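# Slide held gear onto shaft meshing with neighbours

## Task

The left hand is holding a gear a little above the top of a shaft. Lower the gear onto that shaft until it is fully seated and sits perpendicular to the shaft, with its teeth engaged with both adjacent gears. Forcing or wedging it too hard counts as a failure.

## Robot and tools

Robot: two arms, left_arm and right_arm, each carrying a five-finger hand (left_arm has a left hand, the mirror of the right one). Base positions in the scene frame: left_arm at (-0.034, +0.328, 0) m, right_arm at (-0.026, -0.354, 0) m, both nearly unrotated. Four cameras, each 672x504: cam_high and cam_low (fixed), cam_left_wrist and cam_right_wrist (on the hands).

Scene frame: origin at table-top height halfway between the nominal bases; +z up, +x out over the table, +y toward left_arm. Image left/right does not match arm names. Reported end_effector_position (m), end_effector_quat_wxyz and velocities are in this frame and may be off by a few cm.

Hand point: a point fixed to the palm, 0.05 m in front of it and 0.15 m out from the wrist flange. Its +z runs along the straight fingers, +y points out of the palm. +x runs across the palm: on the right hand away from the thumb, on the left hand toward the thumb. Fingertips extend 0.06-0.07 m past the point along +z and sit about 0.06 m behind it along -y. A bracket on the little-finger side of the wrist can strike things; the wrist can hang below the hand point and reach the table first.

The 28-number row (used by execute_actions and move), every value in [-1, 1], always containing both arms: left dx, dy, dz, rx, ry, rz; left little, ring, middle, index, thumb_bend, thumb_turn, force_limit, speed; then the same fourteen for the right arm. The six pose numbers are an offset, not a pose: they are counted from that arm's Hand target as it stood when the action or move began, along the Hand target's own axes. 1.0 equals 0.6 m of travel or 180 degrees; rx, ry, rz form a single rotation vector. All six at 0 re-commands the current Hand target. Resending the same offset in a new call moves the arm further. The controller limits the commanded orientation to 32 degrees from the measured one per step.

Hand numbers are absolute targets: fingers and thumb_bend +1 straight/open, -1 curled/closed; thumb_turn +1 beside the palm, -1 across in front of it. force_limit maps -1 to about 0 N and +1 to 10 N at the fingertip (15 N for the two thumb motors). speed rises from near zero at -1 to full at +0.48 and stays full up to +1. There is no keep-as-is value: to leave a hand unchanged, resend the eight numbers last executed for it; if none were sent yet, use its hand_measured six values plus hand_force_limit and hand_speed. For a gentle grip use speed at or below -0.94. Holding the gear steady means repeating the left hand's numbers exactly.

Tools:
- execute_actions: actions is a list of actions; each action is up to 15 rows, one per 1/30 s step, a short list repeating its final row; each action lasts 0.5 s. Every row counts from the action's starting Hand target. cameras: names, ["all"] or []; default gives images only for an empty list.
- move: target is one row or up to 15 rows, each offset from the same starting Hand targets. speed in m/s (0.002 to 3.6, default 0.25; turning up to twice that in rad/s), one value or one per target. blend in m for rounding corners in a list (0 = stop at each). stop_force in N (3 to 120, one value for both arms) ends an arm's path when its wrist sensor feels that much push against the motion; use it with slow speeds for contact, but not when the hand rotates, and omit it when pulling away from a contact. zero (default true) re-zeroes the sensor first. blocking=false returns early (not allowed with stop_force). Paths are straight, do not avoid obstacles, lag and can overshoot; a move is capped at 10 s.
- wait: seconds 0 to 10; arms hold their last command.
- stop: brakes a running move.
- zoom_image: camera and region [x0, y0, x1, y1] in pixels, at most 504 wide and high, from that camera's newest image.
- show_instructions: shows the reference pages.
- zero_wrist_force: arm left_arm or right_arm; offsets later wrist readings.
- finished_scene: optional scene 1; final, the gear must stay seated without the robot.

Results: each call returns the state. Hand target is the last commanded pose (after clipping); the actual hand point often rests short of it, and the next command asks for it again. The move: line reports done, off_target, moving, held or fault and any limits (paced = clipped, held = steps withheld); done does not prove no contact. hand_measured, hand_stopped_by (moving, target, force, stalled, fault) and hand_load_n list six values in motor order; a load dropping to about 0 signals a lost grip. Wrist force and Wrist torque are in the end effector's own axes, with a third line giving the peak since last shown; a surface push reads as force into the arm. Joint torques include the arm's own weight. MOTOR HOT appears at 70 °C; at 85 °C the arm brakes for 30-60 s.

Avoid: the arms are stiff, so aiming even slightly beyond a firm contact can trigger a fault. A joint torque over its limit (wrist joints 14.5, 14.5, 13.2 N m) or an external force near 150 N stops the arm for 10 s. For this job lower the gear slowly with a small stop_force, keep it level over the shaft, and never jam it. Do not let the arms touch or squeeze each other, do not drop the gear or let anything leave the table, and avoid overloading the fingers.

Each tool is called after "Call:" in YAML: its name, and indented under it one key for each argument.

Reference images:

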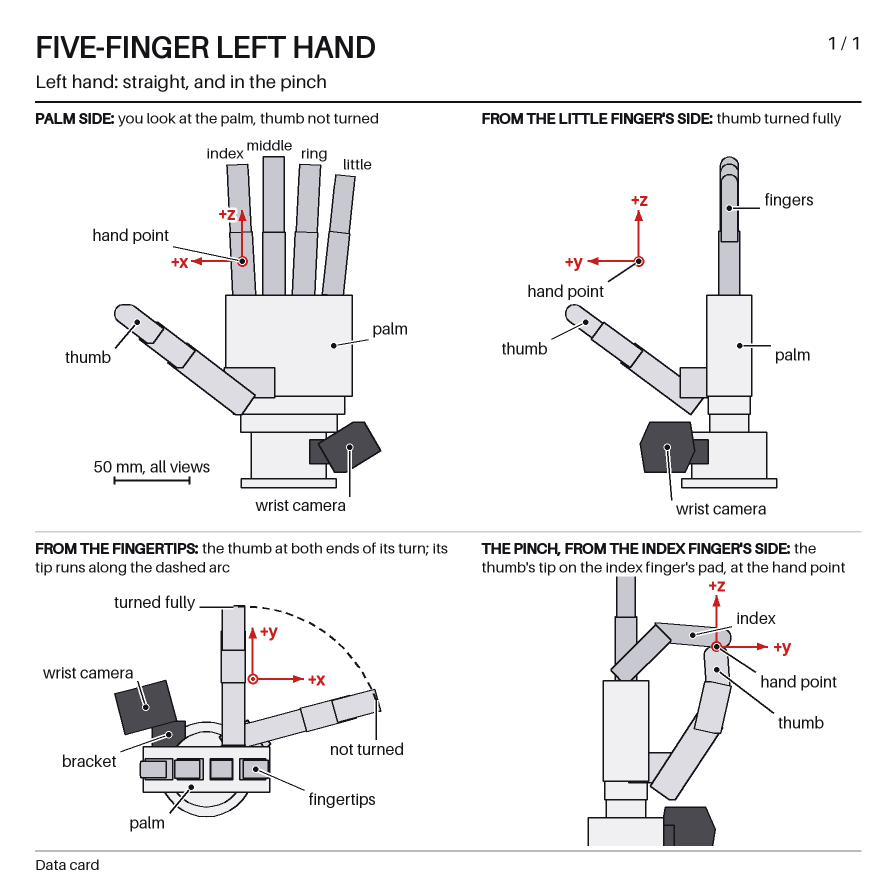

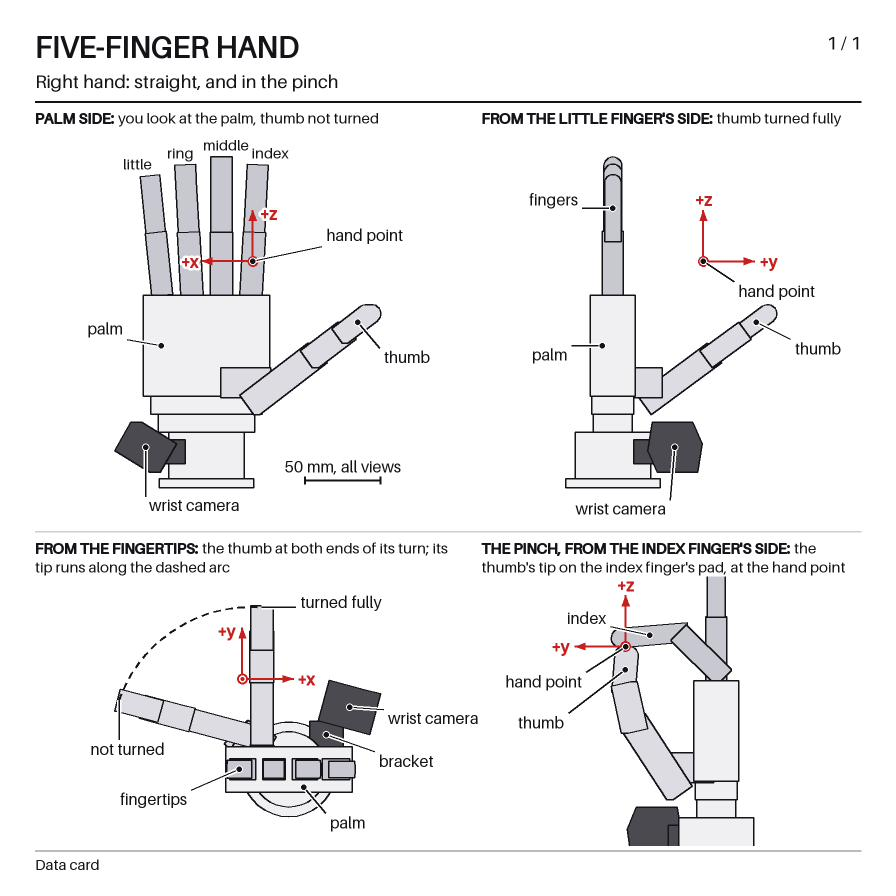

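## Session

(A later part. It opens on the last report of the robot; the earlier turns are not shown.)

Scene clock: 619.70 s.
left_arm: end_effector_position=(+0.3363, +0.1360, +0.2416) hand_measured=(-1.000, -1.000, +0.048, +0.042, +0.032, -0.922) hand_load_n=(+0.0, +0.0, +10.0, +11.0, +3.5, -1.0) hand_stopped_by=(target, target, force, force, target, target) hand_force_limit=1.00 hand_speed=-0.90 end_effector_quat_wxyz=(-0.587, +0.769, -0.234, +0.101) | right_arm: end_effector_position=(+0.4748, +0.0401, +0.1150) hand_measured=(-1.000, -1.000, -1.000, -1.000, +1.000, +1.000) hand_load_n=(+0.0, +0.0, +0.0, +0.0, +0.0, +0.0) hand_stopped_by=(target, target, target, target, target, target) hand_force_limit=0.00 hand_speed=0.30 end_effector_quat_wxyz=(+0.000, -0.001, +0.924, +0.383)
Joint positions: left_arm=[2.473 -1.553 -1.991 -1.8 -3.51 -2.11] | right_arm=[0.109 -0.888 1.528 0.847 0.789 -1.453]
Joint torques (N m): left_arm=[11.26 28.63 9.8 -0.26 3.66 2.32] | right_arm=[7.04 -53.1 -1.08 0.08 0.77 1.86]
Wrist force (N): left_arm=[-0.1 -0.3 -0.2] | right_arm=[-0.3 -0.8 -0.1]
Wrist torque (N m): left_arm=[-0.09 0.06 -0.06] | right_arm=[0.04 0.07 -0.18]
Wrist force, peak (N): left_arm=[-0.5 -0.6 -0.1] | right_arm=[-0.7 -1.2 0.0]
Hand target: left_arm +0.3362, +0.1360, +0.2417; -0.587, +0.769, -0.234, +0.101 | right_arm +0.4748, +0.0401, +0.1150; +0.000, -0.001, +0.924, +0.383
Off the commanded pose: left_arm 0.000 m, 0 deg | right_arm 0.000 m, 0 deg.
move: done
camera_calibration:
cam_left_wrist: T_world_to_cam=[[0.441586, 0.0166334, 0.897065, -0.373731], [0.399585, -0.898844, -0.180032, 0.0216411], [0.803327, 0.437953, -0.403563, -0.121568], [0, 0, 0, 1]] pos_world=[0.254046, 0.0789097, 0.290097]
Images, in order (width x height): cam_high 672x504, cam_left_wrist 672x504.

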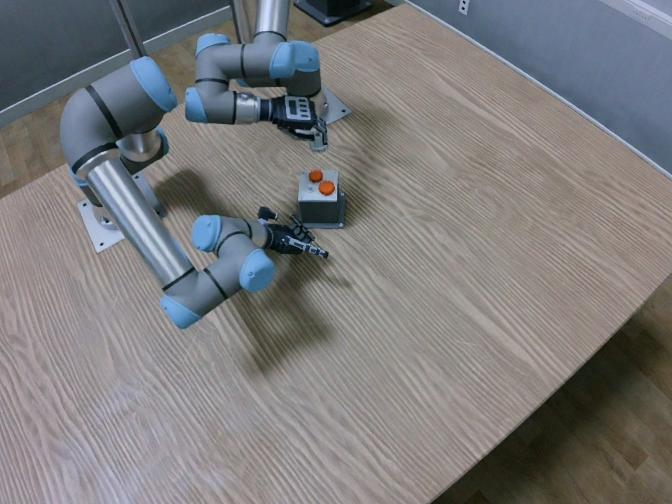

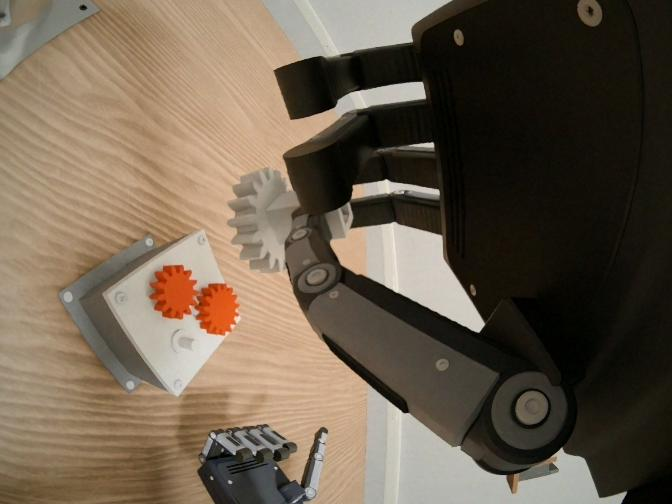

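Call:
move:
  target:
    - [0.1149,0.1135,-0.0281,0,0,0,-1,-1,0.048,0.040,0.032,-0.922,1.0,-0.9,0,0,0,0,0,0,-1,-1,-1,-1,1,1,0,0.3]
    - [0.1145,0.1264,-0.0236,0,0,0,-1,-1,0.048,0.040,0.032,-0.922,1.0,-0.9,0,0,0,0,0,0,-1,-1,-1,-1,1,1,0,0.3]
  speed: [0.12, 0.03]
  cameras: ["cam_left_wrist", "cam_right_wrist"]

Call:
zoom_image:
  camera: "cam_right_wrist"
  region: [440, 5, 600, 145]

Call:
zoom_image:
  camera: "cam_right_wrist"
  region: [445, 15, 515, 85]

Call:
zoom_image:
  camera: "cam_right_wrist"
  region: [495, 10, 565, 110]

Call:
zoom_image:
  camera: "cam_left_wrist"
  region: [205, 205, 255, 255]

Scene clock: 695.33 s.
left_arm: end_effector_position=(+0.3717, +0.0758, +0.1657) hand_measured=(-1.000, -1.000, +0.048, +0.042, +0.032, -0.922) hand_load_n=(+0.0, +0.0, +10.0, +11.0, +3.5, -1.0) hand_stopped_by=(target, target, force, force, target, target) hand_force_limit=1.00 hand_speed=-0.90 end_effector_quat_wxyz=(-0.587, +0.769, -0.234, +0.101) | right_arm: end_effector_position=(+0.4748, +0.0401, +0.1150) hand_measured=(-1.000, -1.000, -1.000, -1.000, +1.000, +1.000) hand_load_n=(+0.0, +0.0, +0.0, +0.0, +0.0, +0.0) hand_stopped_by=(target, target, target, target, target, target) hand_force_limit=0.00 hand_speed=0.30 end_effector_quat_wxyz=(+0.000, -0.001, +0.924, +0.383)
Joint positions: left_arm=[2.425 -1.809 -1.898 -1.728 -3.54 -2.209] | right_arm=[0.109 -0.888 1.528 0.847 0.789 -1.453]
Joint torques (N m): left_arm=[-9.05 18.23 8.46 3.48 0.32 2.06] | right_arm=[7.54 -52.4 -1.06 0.28 0.82 1.85]
Wrist force (N): left_arm=[0.4 0.1 0.0] | right_arm=[-0.4 -0.8 -0.1]
Wrist torque (N m): left_arm=[0.00 -0.03 0.08] | right_arm=[0.03 0.09 -0.18]
Wrist force, peak (N): left_arm=[0.8 -0.1 -0.2] | right_arm=[-0.3 -1.3 -0.3]
Hand target: left_arm +0.3717, +0.0758, +0.1656; -0.587, +0.769, -0.234, +0.101 | right_arm +0.4748, +0.0401, +0.1150; +0.000, -0.001, +0.924, +0.383
Off the commanded pose: left_arm 0.000 m, 0 deg | right_arm 0.000 m, 0 deg.
move: done
camera_calibration:
cam_left_wrist: T_world_to_cam=[[0.441514, 0.016594, 0.897101, -0.320263], [0.3996, -0.898836, -0.180039, -0.0601919], [0.803359, 0.437971, -0.403479, -0.154343], [0, 0, 0, 1]] pos_world=[0.289446, 0.0188097, 0.214197]
cam_right_wrist: T_world_to_cam=[[-0.229544, 0.648095, 0.726142, 0.00113177], [0.839272, -0.246009, 0.484873, -0.44057], [0.492881, 0.72073, -0.487459, -0.0920085], [0, 0, 0, 1]] pos_world=[0.415367, -0.0428041, 0.167948]
Images, in order (width x height): cam_left_wrist 672x504, cam_right_wrist 672x504.

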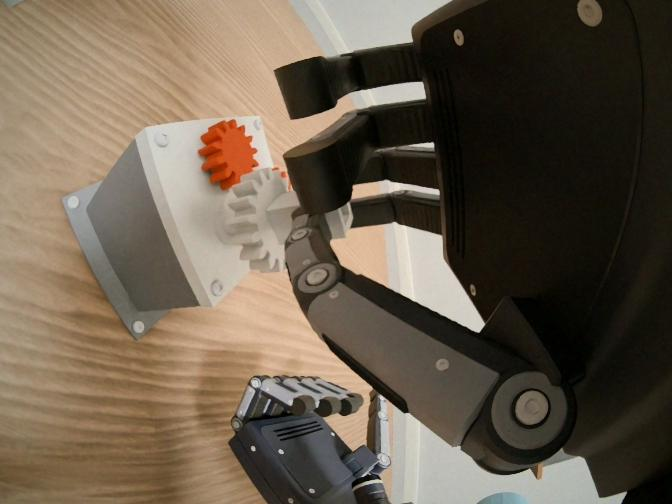

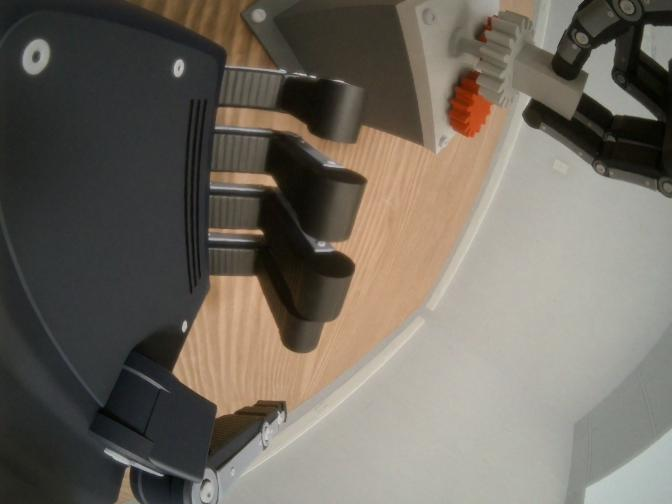

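Scaled by 3.150 from the camera's 672x504 image, which has a finer 960x720 frame.

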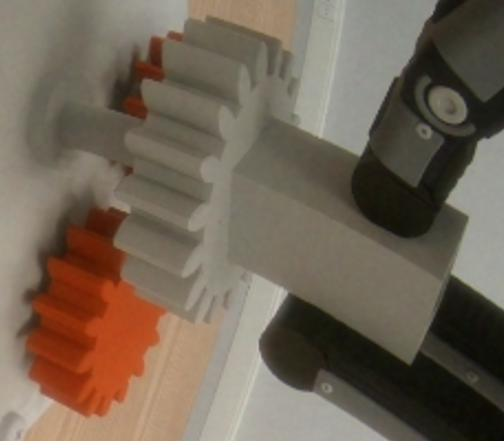

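Scaled by 7.200 from the camera's 672x504 image, which has a finer 960x720 frame.

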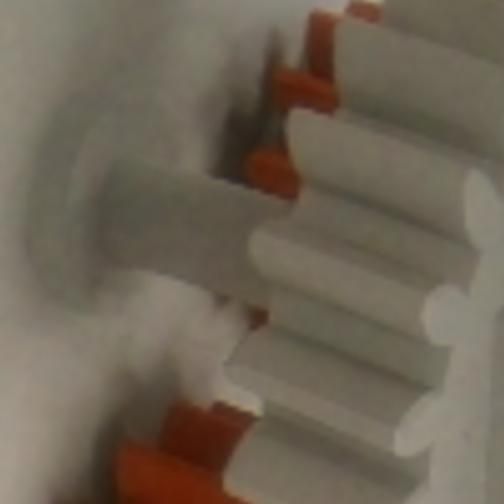

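Scaled by 5.040 from the camera's 672x504 image, which has a finer 960x720 frame.

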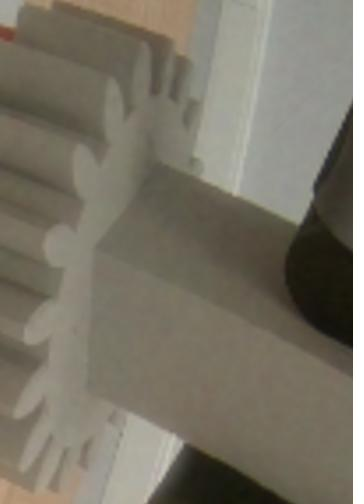

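Scaled by 10.080 from the camera's 672x504 image, which has a finer 960x720 frame.

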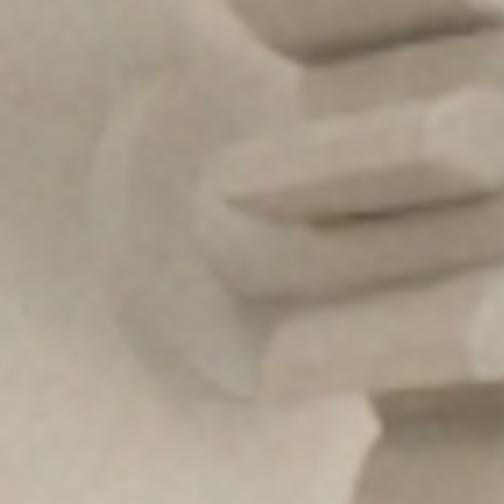

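Call:
move:
  target: [-0.00037,0.01285,0.00372,0,0,0,-1,-1,0.048,0.040,0.032,-0.922,1.0,-0.9,0,0,0,0,0,0,-1,-1,-1,-1,1,1,0,0.3]
  speed: 0.004
  stop_force: 3
  cameras: ["cam_right_wrist", "cam_left_wrist"]

Call:
zoom_image:
  camera: "cam_right_wrist"
  region: [445, 5, 555, 125]

Scene clock: 707.87 s.
left_arm: end_effector_position=(+0.3706, +0.0763, +0.1577) hand_measured=(-1.000, -1.000, +0.048, +0.042, +0.032, -0.922) hand_load_n=(+0.0, +0.0, +10.0, +11.0, +3.5, -1.5) hand_stopped_by=(target, target, force, force, target, target) hand_force_limit=1.00 hand_speed=-0.90 end_effector_quat_wxyz=(-0.587, +0.769, -0.234, +0.101) | right_arm: end_effector_position=(+0.4748, +0.0401, +0.1150) hand_measured=(-1.000, -1.000, -1.000, -1.000, +1.000, +1.000) hand_load_n=(+0.0, +0.0, +0.0, +0.0, +0.0, +0.0) hand_stopped_by=(target, target, target, target, target, target) hand_force_limit=0.00 hand_speed=0.30 end_effector_quat_wxyz=(+0.000, -0.001, +0.924, +0.383)
Joint positions: left_arm=[2.425 -1.818 -1.91 -1.708 -3.541 -2.211] | right_arm=[0.109 -0.888 1.528 0.847 0.789 -1.453]
Joint torques (N m): left_arm=[-12.86 19.72 6.94 3.46 -0.48 -2.03] | right_arm=[7.21 -52.68 -1.17 0.29 0.8 1.77]
Wrist force (N): left_arm=[0.1 0.1 -0.1] | right_arm=[-0.5 -0.9 -0.2]
Wrist torque (N m): left_arm=[0.01 0.01 0.07] | right_arm=[0.03 0.10 -0.20]
Wrist force, peak (N): left_arm=[0.5 -0.1 -0.4] | right_arm=[-0.9 -1.1 0.0]
Hand target: left_arm +0.3706, +0.0763, +0.1577; -0.587, +0.769, -0.234, +0.101 | right_arm +0.4748, +0.0401, +0.1150; +0.000, -0.001, +0.924, +0.383
Off the commanded pose: left_arm 0.000 m, 0 deg | right_arm 0.000 m, 0 deg.
move: done
camera_calibration:
cam_left_wrist: T_world_to_cam=[[0.441586, 0.0166334, 0.897065, -0.312621], [0.399585, -0.898844, -0.180032, -0.0608304], [0.803327, 0.437953, -0.403563, -0.156836], [0, 0, 0, 1]] pos_world=[0.288346, 0.0192097, 0.206197]
cam_right_wrist: T_world_to_cam=[[-0.229544, 0.648095, 0.726142, 0.00113177], [0.839272, -0.246009, 0.484873, -0.44057], [0.492881, 0.72073, -0.487459, -0.0920085], [0, 0, 0, 1]] pos_world=[0.415367, -0.0428041, 0.167948]
Images, in order (width x height): cam_left_wrist 672x504, cam_right_wrist 672x504.

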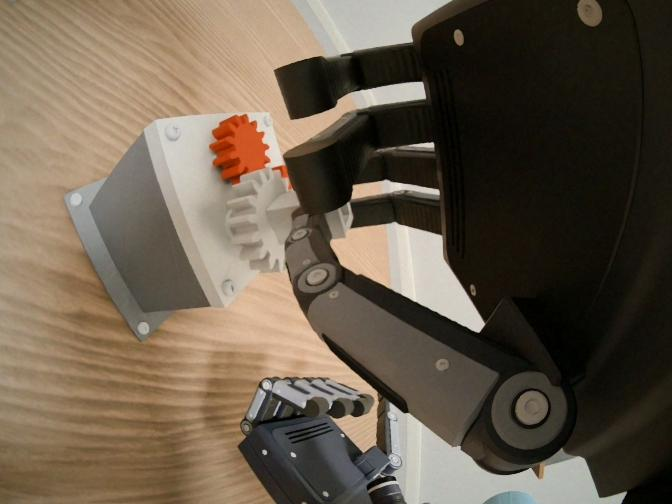

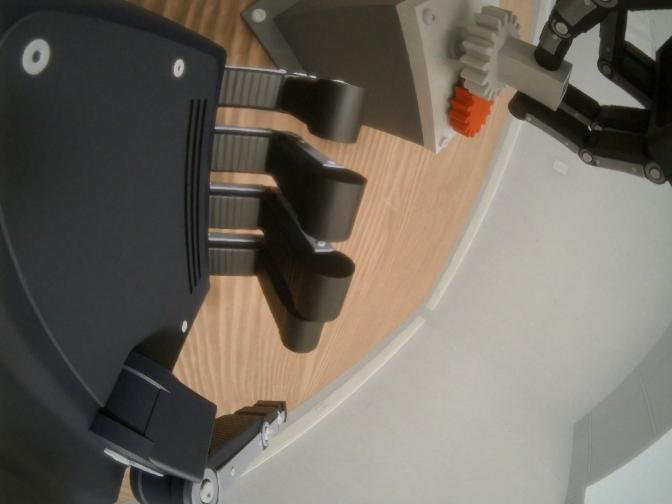

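Scaled by 4.200 from the camera's 672x504 image, which has a finer 960x720 frame.

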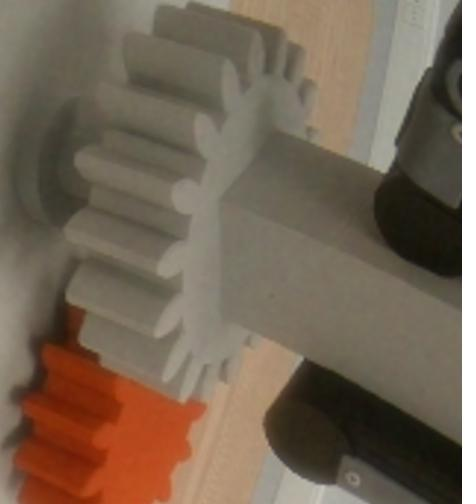

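Call:
move:
  target: [-0.00023,0.00965,0.00302,0,0,0,-1,-1,0.048,0.040,0.032,-0.922,1.0,-0.9,0,0,0,0,0,0,-1,-1,-1,-1,1,1,0,0.3]
  speed: 0.003
  stop_force: 4
  cameras: ["cam_right_wrist", "cam_left_wrist"]

Call:
zoom_image:
  camera: "cam_right_wrist"
  region: [445, 5, 555, 125]

Call:
zoom_image:
  camera: "cam_left_wrist"
  region: [200, 100, 310, 290]

Scene clock: 715.70 s.
left_arm: end_effector_position=(+0.3705, +0.0763, +0.1571) hand_measured=(-1.000, -1.000, +0.048, +0.042, +0.032, -0.922) hand_load_n=(+0.0, +0.0, +10.5, +11.0, +6.0, -1.0) hand_stopped_by=(target, target, force, force, target, target) hand_force_limit=1.00 hand_speed=-0.90 end_effector_quat_wxyz=(-0.587, +0.769, -0.234, +0.101) | right_arm: end_effector_position=(+0.4748, +0.0401, +0.1150) hand_measured=(-1.000, -1.000, -1.000, -1.000, +1.000, +1.000) hand_load_n=(+0.0, +0.0, +0.0, +0.0, +0.0, +0.0) hand_stopped_by=(target, target, target, target, target, target) hand_force_limit=0.00 hand_speed=0.30 end_effector_quat_wxyz=(+0.000, -0.001, +0.924, +0.383)
Joint positions: left_arm=[2.425 -1.819 -1.911 -1.707 -3.541 -2.211] | right_arm=[0.109 -0.888 1.528 0.847 0.789 -1.453]
Joint torques (N m): left_arm=[-10.84 33.27 22.9 -0.2 -0.36 -0.31] | right_arm=[6.56 -52.93 -1.29 0.44 0.74 1.74]
Wrist force (N): left_arm=[0.0 -5.1 -2.5] | right_arm=[-0.5 -0.9 -0.2]
Wrist torque (N m): left_arm=[0.10 -0.01 0.10] | right_arm=[0.03 0.11 -0.20]
Wrist force, peak (N): left_arm=[-0.4 -5.7 -2.3] | right_arm=[-0.4 -1.2 -0.2]
Hand target: left_arm +0.3705, +0.0763, +0.1572; -0.587, +0.769, -0.234, +0.101 (not the last commanded pose) | right_arm +0.4748, +0.0401, +0.1150; +0.000, -0.001, +0.924, +0.383
Off the commanded pose: left_arm 0.005 m, 0 deg | right_arm 0.000 m, 0 deg.
move: contact (left_arm)
camera_calibration:
cam_left_wrist: T_world_to_cam=[[0.44171, 0.016452, 0.897007, -0.31206], [0.39952, -0.89883, -0.180249, -0.0607455], [0.803291, 0.43799, -0.403595, -0.157025], [0, 0, 0, 1]] pos_world=[0.288246, 0.0193096, 0.205596]
cam_right_wrist: T_world_to_cam=[[-0.229544, 0.648095, 0.726142, 0.00113177], [0.839272, -0.246009, 0.484873, -0.44057], [0.492881, 0.72073, -0.487459, -0.0920085], [0, 0, 0, 1]] pos_world=[0.415367, -0.0428041, 0.167948]
Images, in order (width x height): cam_left_wrist 672x504, cam_right_wrist 672x504.

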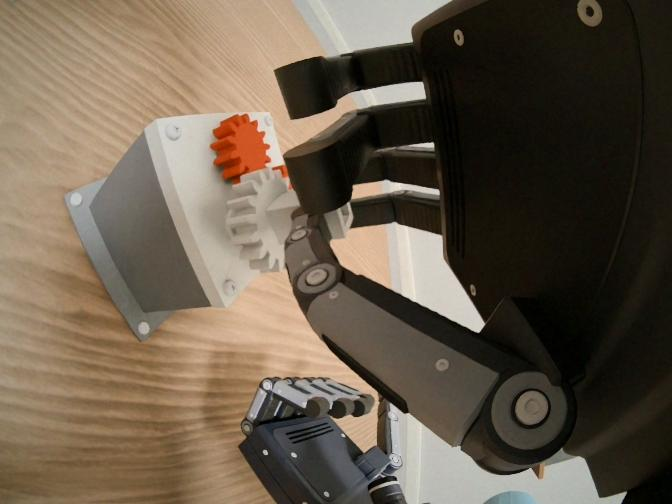

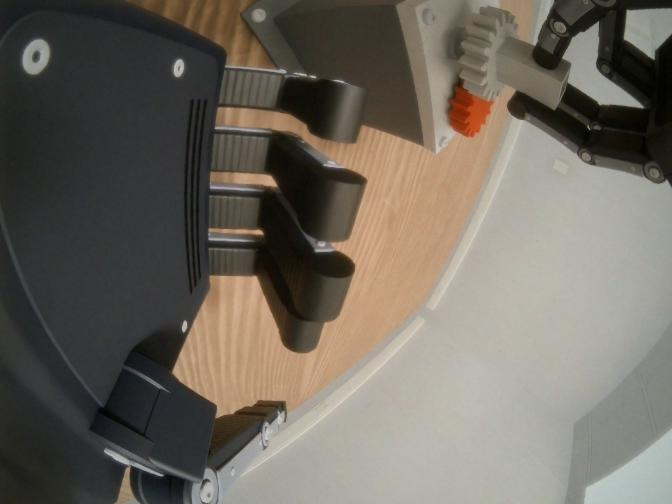

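Scaled by 4.200 from the camera's 672x504 image, which has a finer 960x720 frame.

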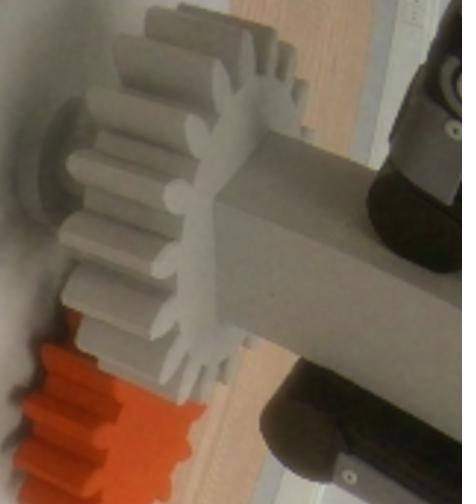

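Scaled by 2.653 from the camera's 672x504 image, which has a finer 960x720 frame.

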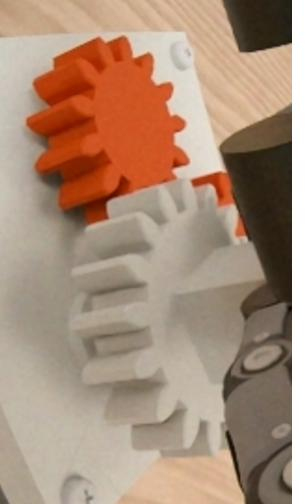

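Call:
move:
  target: [0.00091,-0.00005,0.00016,0.0001,-0.0159,-0.00507,-1,-1,0.048,0.040,0.032,-0.922,1.0,-0.9,0,0,0,0,0,0,-1,-1,-1,-1,1,1,0,0.3]
  speed: 0.03
  cameras: ["cam_right_wrist", "cam_left_wrist"]

Call:
zoom_image:
  camera: "cam_left_wrist"
  region: [200, 100, 310, 210]

Call:
zoom_image:
  camera: "cam_right_wrist"
  region: [440, 60, 510, 145]

Scene clock: 726.83 s.
left_arm: end_effector_position=(+0.3710, +0.0761, +0.1572) hand_measured=(-1.000, -1.000, +0.048, +0.042, +0.032, -0.922) hand_load_n=(+0.0, +0.0, +11.0, +11.5, +6.0, -1.0) hand_stopped_by=(target, target, force, force, target, target) hand_force_limit=1.00 hand_speed=-0.90 end_effector_quat_wxyz=(-0.592, +0.773, -0.213, +0.086) | right_arm: end_effector_position=(+0.4748, +0.0401, +0.1150) hand_measured=(-1.000, -1.000, -1.000, -1.000, +1.000, +1.000) hand_load_n=(+0.0, +0.0, +0.0, +0.0, +0.0, +0.0) hand_stopped_by=(target, target, target, target, target, target) hand_force_limit=0.00 hand_speed=0.30 end_effector_quat_wxyz=(+0.000, -0.001, +0.924, +0.383)
Joint positions: left_arm=[2.428 -1.849 -1.856 -1.822 -3.57 -2.309] | right_arm=[0.109 -0.888 1.528 0.847 0.789 -1.453]
Joint torques (N m): left_arm=[9.99 21.02 30.3 -0.64 -0.63 -2.35] | right_arm=[7.31 -53.3 -1.6 0.53 0.68 1.76]
Wrist force (N): left_arm=[0.1 -0.1 1.5] | right_arm=[-0.6 -1.0 0.0]
Wrist torque (N m): left_arm=[0.04 -0.02 0.09] | right_arm=[0.02 0.12 -0.21]
Wrist force, peak (N): left_arm=[0.1 -5.6 -2.6] | right_arm=[-0.6 -1.2 -0.2]
Hand target: left_arm +0.3710, +0.0761, +0.1572; -0.592, +0.773, -0.213, +0.086 | right_arm +0.4748, +0.0401, +0.1150; +0.000, -0.001, +0.924, +0.383
Off the commanded pose: left_arm 0.000 m, 0 deg | right_arm 0.000 m, 0 deg.
move: done
camera_calibration:
cam_left_wrist: T_world_to_cam=[[0.437038, 0.0345674, 0.898779, -0.312231], [0.446094, -0.87603, -0.183224, -0.079672], [0.781024, 0.481016, -0.398279, -0.153239], [0, 0, 0, 1]] pos_world=[0.291681, 0.0147083, 0.204997]
cam_right_wrist: T_world_to_cam=[[-0.229544, 0.648095, 0.726142, 0.00113177], [0.839272, -0.246009, 0.484873, -0.44057], [0.492881, 0.72073, -0.487459, -0.0920085], [0, 0, 0, 1]] pos_world=[0.415367, -0.0428041, 0.167948]
Images, in order (width x height): cam_left_wrist 672x504, cam_right_wrist 672x504.

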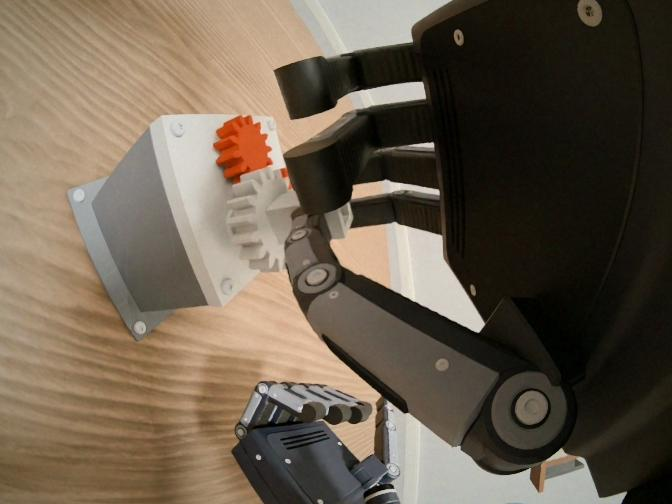

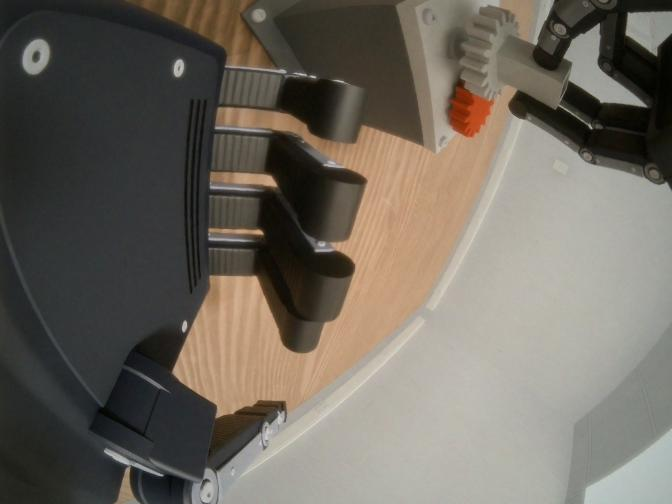

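Scaled by 4.582 from the camera's 672x504 image, which has a finer 960x720 frame.

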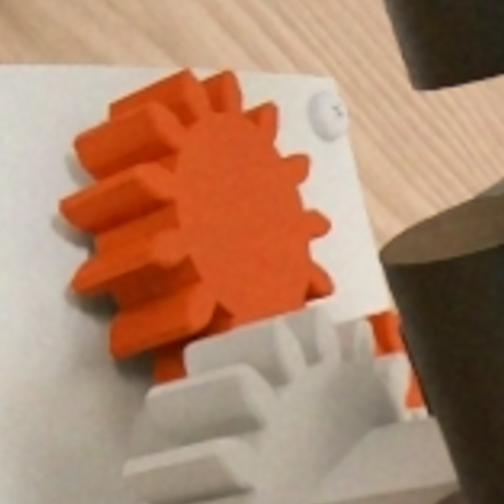

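Scaled by 5.929 from the camera's 672x504 image, which has a finer 960x720 frame.

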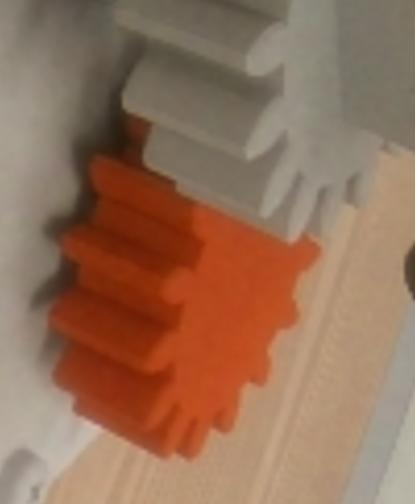

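Call:
move:
  target: [-0.00003,0.00477,0.00152,0,0,0,-1,-1,0.048,0.040,0.032,-0.922,1.0,-0.9,0,0,0,0,0,0,-1,-1,-1,-1,1,1,0,0.3]
  speed: 0.003
  stop_force: 4
  cameras: []

Scene clock: 730.60 s.
left_arm: end_effector_position=(+0.3710, +0.0762, +0.1562) hand_measured=(-1.000, -1.000, +0.048, +0.042, +0.032, -0.922) hand_load_n=(+0.0, +0.0, +11.0, +11.0, +5.0, -0.5) hand_stopped_by=(target, target, force, force, target, target) hand_force_limit=1.00 hand_speed=-0.90 end_effector_quat_wxyz=(-0.592, +0.773, -0.213, +0.086) | right_arm: end_effector_position=(+0.4748, +0.0401, +0.1150) hand_measured=(-1.000, -1.000, -1.000, -1.000, +1.000, +1.000) hand_load_n=(+0.0, +0.0, +0.0, +0.0, +0.0, +0.0) hand_stopped_by=(target, target, target, target, target, target) hand_force_limit=0.00 hand_speed=0.30 end_effector_quat_wxyz=(+0.000, -0.001, +0.924, +0.383)
Joint positions: left_arm=[2.428 -1.85 -1.857 -1.821 -3.57 -2.309] | right_arm=[0.109 -0.888 1.528 0.847 0.789 -1.453]
Joint torques (N m): left_arm=[4.82 34.28 24.64 -0.33 -0.53 -1.37] | right_arm=[6.63 -52.64 -1.13 0.53 0.68 1.76]
Wrist force (N): left_arm=[1.1 -5.4 -2.0] | right_arm=[-0.4 -1.0 -0.1]
Wrist torque (N m): left_arm=[0.13 -0.07 0.18] | right_arm=[0.00 0.07 -0.20]
Wrist force, peak (N): left_arm=[1.0 -5.6 -1.8] | right_arm=[-0.5 -1.2 -0.3]
Hand target: left_arm +0.3710, +0.0762, +0.1563; -0.592, +0.773, -0.213, +0.086 (not the last commanded pose) | right_arm +0.4748, +0.0401, +0.1150; +0.000, -0.001, +0.924, +0.383
Off the commanded pose: left_arm 0.002 m, 0 deg | right_arm 0.000 m, 0 deg.
move: contact (left_arm)
No camera images: "cameras" was empty.

Call:
move:
  target: [0.0006,-0.00003,0.0001,0.00007,-0.0106,-0.00338,-1,-1,0.048,0.040,0.032,-0.922,1.0,-0.9,0,0,0,0,0,0,-1,-1,-1,-1,1,1,0,0.3]
  speed: 0.03
  cameras: ["cam_left_wrist", "cam_right_wrist"]

Call:
zoom_image:
  camera: "cam_left_wrist"
  region: [200, 100, 310, 290]

Call:
zoom_image:
  camera: "cam_right_wrist"
  region: [440, 0, 540, 145]

Scene clock: 736.73 s.
left_arm: end_effector_position=(+0.3714, +0.0761, +0.1563) hand_measured=(-1.000, -1.000, +0.048, +0.042, +0.032, -0.922) hand_load_n=(+0.0, +0.0, +12.0, +11.5, +7.0, -0.5) hand_stopped_by=(target, target, force, force, target, target) hand_force_limit=1.00 hand_speed=-0.90 end_effector_quat_wxyz=(-0.595, +0.775, -0.199, +0.077) | right_arm: end_effector_position=(+0.4748, +0.0401, +0.1150) hand_measured=(-1.000, -1.000, -1.000, -1.000, +1.000, +1.000) hand_load_n=(+0.0, +0.0, +0.0, +0.0, -0.5, +0.0) hand_stopped_by=(target, target, target, target, target, target) hand_force_limit=0.00 hand_speed=0.30 end_effector_quat_wxyz=(+0.000, -0.001, +0.924, +0.383)
Joint positions: left_arm=[2.43 -1.87 -1.821 -1.888 -3.591 -2.366] | right_arm=[0.109 -0.888 1.528 0.847 0.789 -1.453]
Joint torques (N m): left_arm=[9.48 23.73 30.78 -0.56 -0.89 -2.26] | right_arm=[6.89 -52.89 -1.45 0.59 0.67 1.73]
Wrist force (N): left_arm=[-0.3 -0.1 2.5] | right_arm=[-0.5 -1.0 0.0]
Wrist torque (N m): left_arm=[0.12 0.06 0.05] | right_arm=[0.01 0.09 -0.20]
Wrist force, peak (N): left_arm=[0.9 -5.5 -1.8] | right_arm=[-0.4 -1.3 0.0]
Hand target: left_arm +0.3714, +0.0761, +0.1563; -0.595, +0.775, -0.199, +0.077 | right_arm +0.4748, +0.0401, +0.1150; +0.000, -0.001, +0.924, +0.383
Off the commanded pose: left_arm 0.000 m, 0 deg | right_arm 0.000 m, 0 deg.
move: done
camera_calibration:
cam_left_wrist: T_world_to_cam=[[0.433284, 0.0465165, 0.900056, -0.31139], [0.476765, -0.859321, -0.185102, -0.0923835], [0.764827, 0.509317, -0.394507, -0.150492], [0, 0, 0, 1]] pos_world=[0.294066, 0.0117459, 0.203798]
cam_right_wrist: T_world_to_cam=[[-0.229544, 0.648095, 0.726142, 0.00113177], [0.839272, -0.246009, 0.484873, -0.44057], [0.492881, 0.72073, -0.487459, -0.0920085], [0, 0, 0, 1]] pos_world=[0.415367, -0.0428041, 0.167948]
Images, in order (width x height): cam_left_wrist 672x504, cam_right_wrist 672x504.

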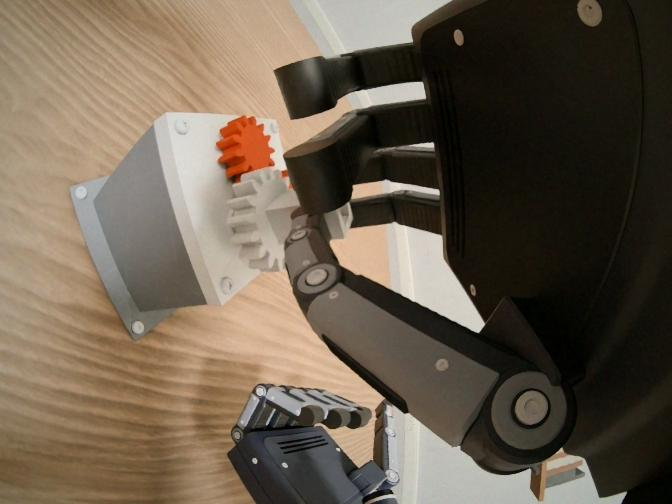

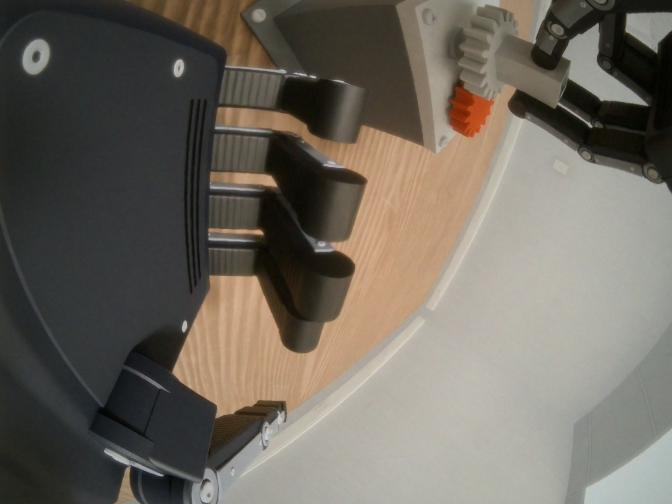

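Scaled by 2.653 from the camera's 672x504 image, which has a finer 960x720 frame.

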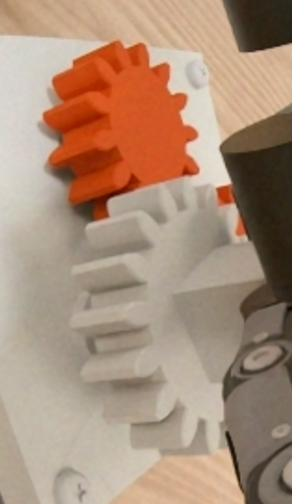

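Scaled by 3.476 from the camera's 672x504 image, which has a finer 960x720 frame.

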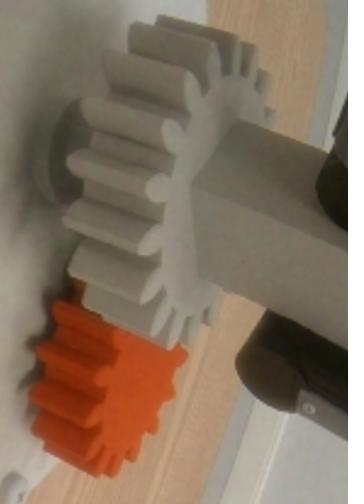

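Call:
zoom_image:
  camera: "cam_left_wrist"
  region: [210, 110, 280, 190]

Call:
zoom_image:
  camera: "cam_left_wrist"
  region: [225, 215, 295, 285]

Call:
zoom_image:
  camera: "cam_right_wrist"
  region: [450, 70, 510, 140]

Scaled by 6.300 from the camera's 672x504 image, which has a finer 960x720 frame.

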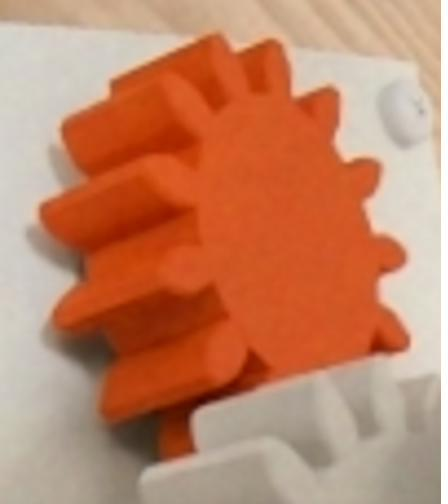

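Scaled by 7.200 from the camera's 672x504 image, which has a finer 960x720 frame.

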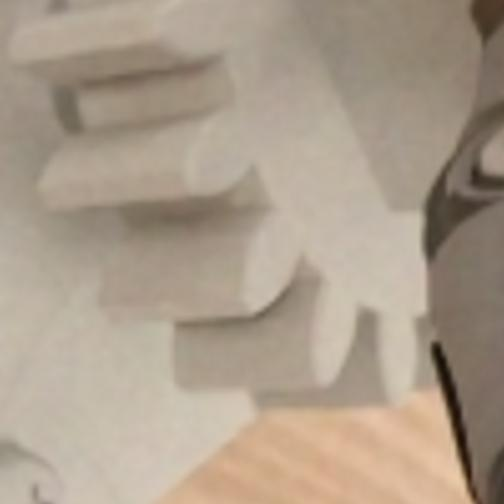

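Scaled by 7.200 from the camera's 672x504 image, which has a finer 960x720 frame.

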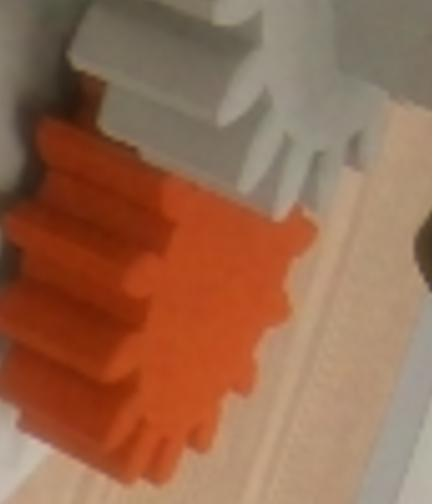

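Call:
move:
  target: [-0.00003,0.00477,0.00152,0,0,0,-1,-1,0.048,0.040,0.032,-0.922,1.0,-0.9,0,0,0,0,0,0,-1,-1,-1,-1,1,1,0,0.3]
  speed: 0.003
  stop_force: 4
  cameras: []

Scene clock: 744.10 s.
left_arm: end_effector_position=(+0.3713, +0.0761, +0.1558) hand_measured=(-1.000, -1.000, +0.048, +0.042, +0.032, -0.922) hand_load_n=(+0.0, +0.0, +12.0, +11.5, +6.0, +0.0) hand_stopped_by=(target, target, force, force, target, target) hand_force_limit=1.00 hand_speed=-0.90 end_effector_quat_wxyz=(-0.595, +0.775, -0.199, +0.077) | right_arm: end_effector_position=(+0.4748, +0.0401, +0.1150) hand_measured=(-1.000, -1.000, -1.000, -1.000, +1.000, +1.000) hand_load_n=(+0.0, +0.0, +0.0, +0.0, +0.0, +0.0) hand_stopped_by=(target, target, target, target, target, target) hand_force_limit=0.00 hand_speed=0.30 end_effector_quat_wxyz=(+0.000, -0.001, +0.924, +0.383)
Joint positions: left_arm=[2.43 -1.871 -1.822 -1.887 -3.591 -2.367] | right_arm=[0.109 -0.888 1.528 0.847 0.789 -1.453]
Joint torques (N m): left_arm=[7.23 34.7 28.73 -0.52 -0.52 -1.31] | right_arm=[6.94 -53.11 -1.34 0.63 0.64 1.77]
Wrist force (N): left_arm=[1.6 -6.1 0.0] | right_arm=[-0.3 -0.9 0.0]
Wrist torque (N m): left_arm=[0.19 -0.02 0.17] | right_arm=[0.01 0.07 -0.19]
Wrist force, peak (N): left_arm=[1.5 -6.4 0.1] | right_arm=[-0.5 -1.3 0.0]
Hand target: left_arm +0.3714, +0.0760, +0.1559; -0.595, +0.775, -0.199, +0.077 (not the last commanded pose) | right_arm +0.4748, +0.0401, +0.1150; +0.000, -0.001, +0.924, +0.383
Off the commanded pose: left_arm 0.003 m, 0 deg | right_arm 0.000 m, 0 deg.
move: contact (left_arm)
No camera images: "cameras" was empty.

Call:
move:
  target: [-0.0012,0.00006,-0.0002,-0.00014,0.0212,0.00676,-1,-1,0.048,0.040,0.032,-0.922,1.0,-0.9,0,0,0,0,0,0,-1,-1,-1,-1,1,1,0,0.3]
  speed: 0.03
  cameras: ["cam_left_wrist", "cam_right_wrist"]

Call:
zoom_image:
  camera: "cam_left_wrist"
  region: [200, 100, 270, 180]

Call:
zoom_image:
  camera: "cam_right_wrist"
  region: [450, 70, 510, 140]

Call:
zoom_image:
  camera: "cam_right_wrist"
  region: [440, 0, 540, 100]

Scene clock: 776.13 s.
left_arm: end_effector_position=(+0.3707, +0.0762, +0.1560) hand_measured=(-1.000, -1.000, +0.048, +0.042, +0.032, -0.922) hand_load_n=(+0.0, +0.0, +11.5, +10.0, +5.5, -0.5) hand_stopped_by=(target, target, force, force, target, target) hand_force_limit=1.00 hand_speed=-0.90 end_effector_quat_wxyz=(-0.588, +0.770, -0.226, +0.096) end_effector_velocity=(+0.000, -0.001, +0.000) end_effector_angular_velocity=(+0.000, +0.000, -0.004) | right_arm: end_effector_position=(+0.4748, +0.0401, +0.1150) hand_measured=(-1.000, -1.000, -1.000, -1.000, +1.000, +1.000) hand_load_n=(+0.0, +0.0, +0.5, +0.0, +0.0, +0.0) hand_stopped_by=(target, target, target, target, target, target) hand_force_limit=0.00 hand_speed=0.30 end_effector_quat_wxyz=(+0.000, -0.001, +0.924, +0.383)
Joint positions: left_arm=[2.425 -1.83 -1.894 -1.745 -3.55 -2.246] | right_arm=[0.109 -0.888 1.528 0.847 0.789 -1.453]
Joint velocities: left_arm=[-0.001 0 -0.002 0.005 0.002 0.004] | right_arm=[within noise]
Joint torques (N m): left_arm=[-13.17 38.41 6.88 4.04 3.2 2.07] | right_arm=[7.15 -52.45 -1.19 0.79 0.69 1.69]
Wrist force (N): left_arm=[-2.4 -1.6 0.6] | right_arm=[-0.3 -1.0 0.0]
Wrist torque (N m): left_arm=[0.05 -0.02 0.00] | right_arm=[0.01 0.07 -0.18]
Wrist force, peak (N): left_arm=[1.5 -5.7 0.0] | right_arm=[-0.3 -1.3 0.1]
Hand target: left_arm +0.3707, +0.0762, +0.1560; -0.588, +0.770, -0.227, +0.096 | right_arm +0.4748, +0.0401, +0.1150; +0.000, -0.001, +0.924, +0.383
Off the commanded pose: left_arm 0.000 m, 0 deg | right_arm 0.000 m, 0 deg.
move: done
camera_calibration:
cam_left_wrist: T_world_to_cam=[[0.439823, 0.0228781, 0.897793, -0.311104], [0.415561, -0.891402, -0.180866, -0.0675534], [0.796156, 0.452637, -0.401566, -0.156364], [0, 0, 0, 1]] pos_world=[0.289393, 0.0176763, 0.204298]
cam_right_wrist: T_world_to_cam=[[-0.229544, 0.648095, 0.726142, 0.00113177], [0.839272, -0.246009, 0.484873, -0.44057], [0.492881, 0.72073, -0.487459, -0.0920085], [0, 0, 0, 1]] pos_world=[0.415367, -0.0428041, 0.167948]
Images, in order (width x height): cam_left_wrist 672x504, cam_right_wrist 672x504.

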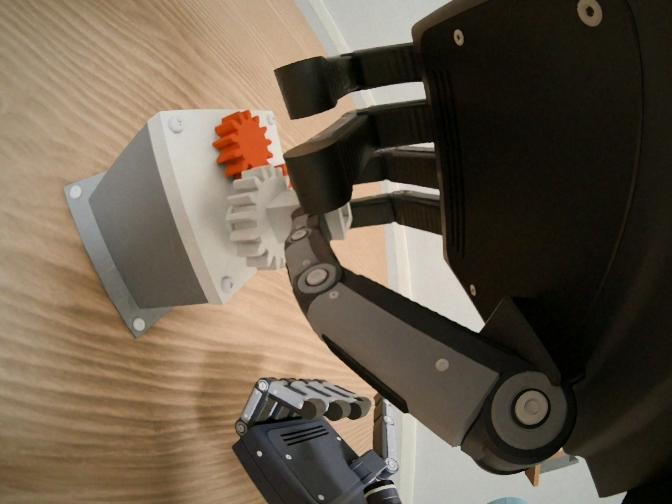

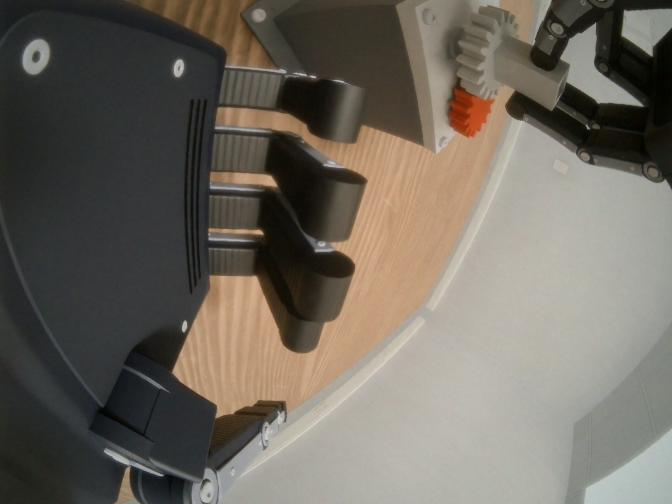

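Scaled by 6.300 from the camera's 672x504 image, which has a finer 960x720 frame.

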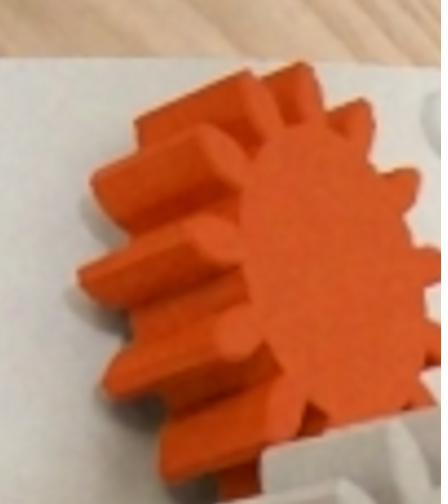

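Scaled by 7.200 from the camera's 672x504 image, which has a finer 960x720 frame.

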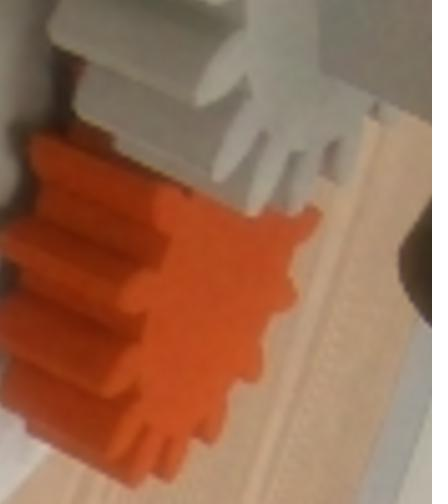

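Scaled by 5.040 from the camera's 672x504 image, which has a finer 960x720 frame.

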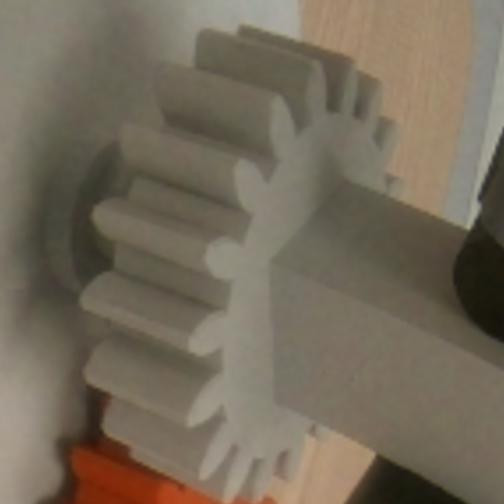

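Call:
move:
  target: [-0.00003,0.00477,0.00152,0,0,0,-1,-1,0.048,0.040,0.032,-0.922,1.0,-0.9,0,0,0,0,0,0,-1,-1,-1,-1,1,1,0,0.3]
  speed: 0.003
  stop_force: 4
  cameras: []

Scene clock: 780.87 s.
left_arm: end_effector_position=(+0.3704, +0.0764, +0.1530) hand_measured=(-1.000, -1.000, +0.048, +0.042, +0.032, -0.922) hand_load_n=(+0.0, +0.0, +11.5, +10.0, +4.5, -0.5) hand_stopped_by=(target, target, force, force, target, target) hand_force_limit=1.00 hand_speed=-0.90 end_effector_quat_wxyz=(-0.588, +0.770, -0.227, +0.096) | right_arm: end_effector_position=(+0.4748, +0.0401, +0.1150) hand_measured=(-1.000, -1.000, -1.000, -1.000, +1.000, +1.000) hand_load_n=(+0.0, +0.0, +0.0, +0.0, +0.0, +0.0) hand_stopped_by=(target, target, target, target, target, target) hand_force_limit=0.00 hand_speed=0.30 end_effector_quat_wxyz=(+0.000, -0.001, +0.924, +0.383)
Joint positions: left_arm=[2.425 -1.833 -1.899 -1.736 -3.55 -2.245] | right_arm=[0.109 -0.888 1.528 0.847 0.789 -1.453]
Joint torques (N m): left_arm=[-13.49 20.18 7.59 4.04 -0.36 2.1] | right_arm=[6.95 -52.42 -0.9 0.8 0.62 1.73]
Wrist force (N): left_arm=[-1.8 -1.4 0.9] | right_arm=[-0.4 -0.9 0.0]
Wrist torque (N m): left_arm=[0.04 -0.05 -0.03] | right_arm=[0.01 0.08 -0.19]
Wrist force, peak (N): left_arm=[1.3 -5.1 -1.9] | right_arm=[-0.7 -1.3 0.0]
Hand target: left_arm +0.3704, +0.0764, +0.1530; -0.588, +0.770, -0.227, +0.096 | right_arm +0.4748, +0.0401, +0.1150; +0.000, -0.001, +0.924, +0.383
Off the commanded pose: left_arm 0.000 m, 0 deg | right_arm 0.000 m, 0 deg.
move: done
No camera images: "cameras" was empty.


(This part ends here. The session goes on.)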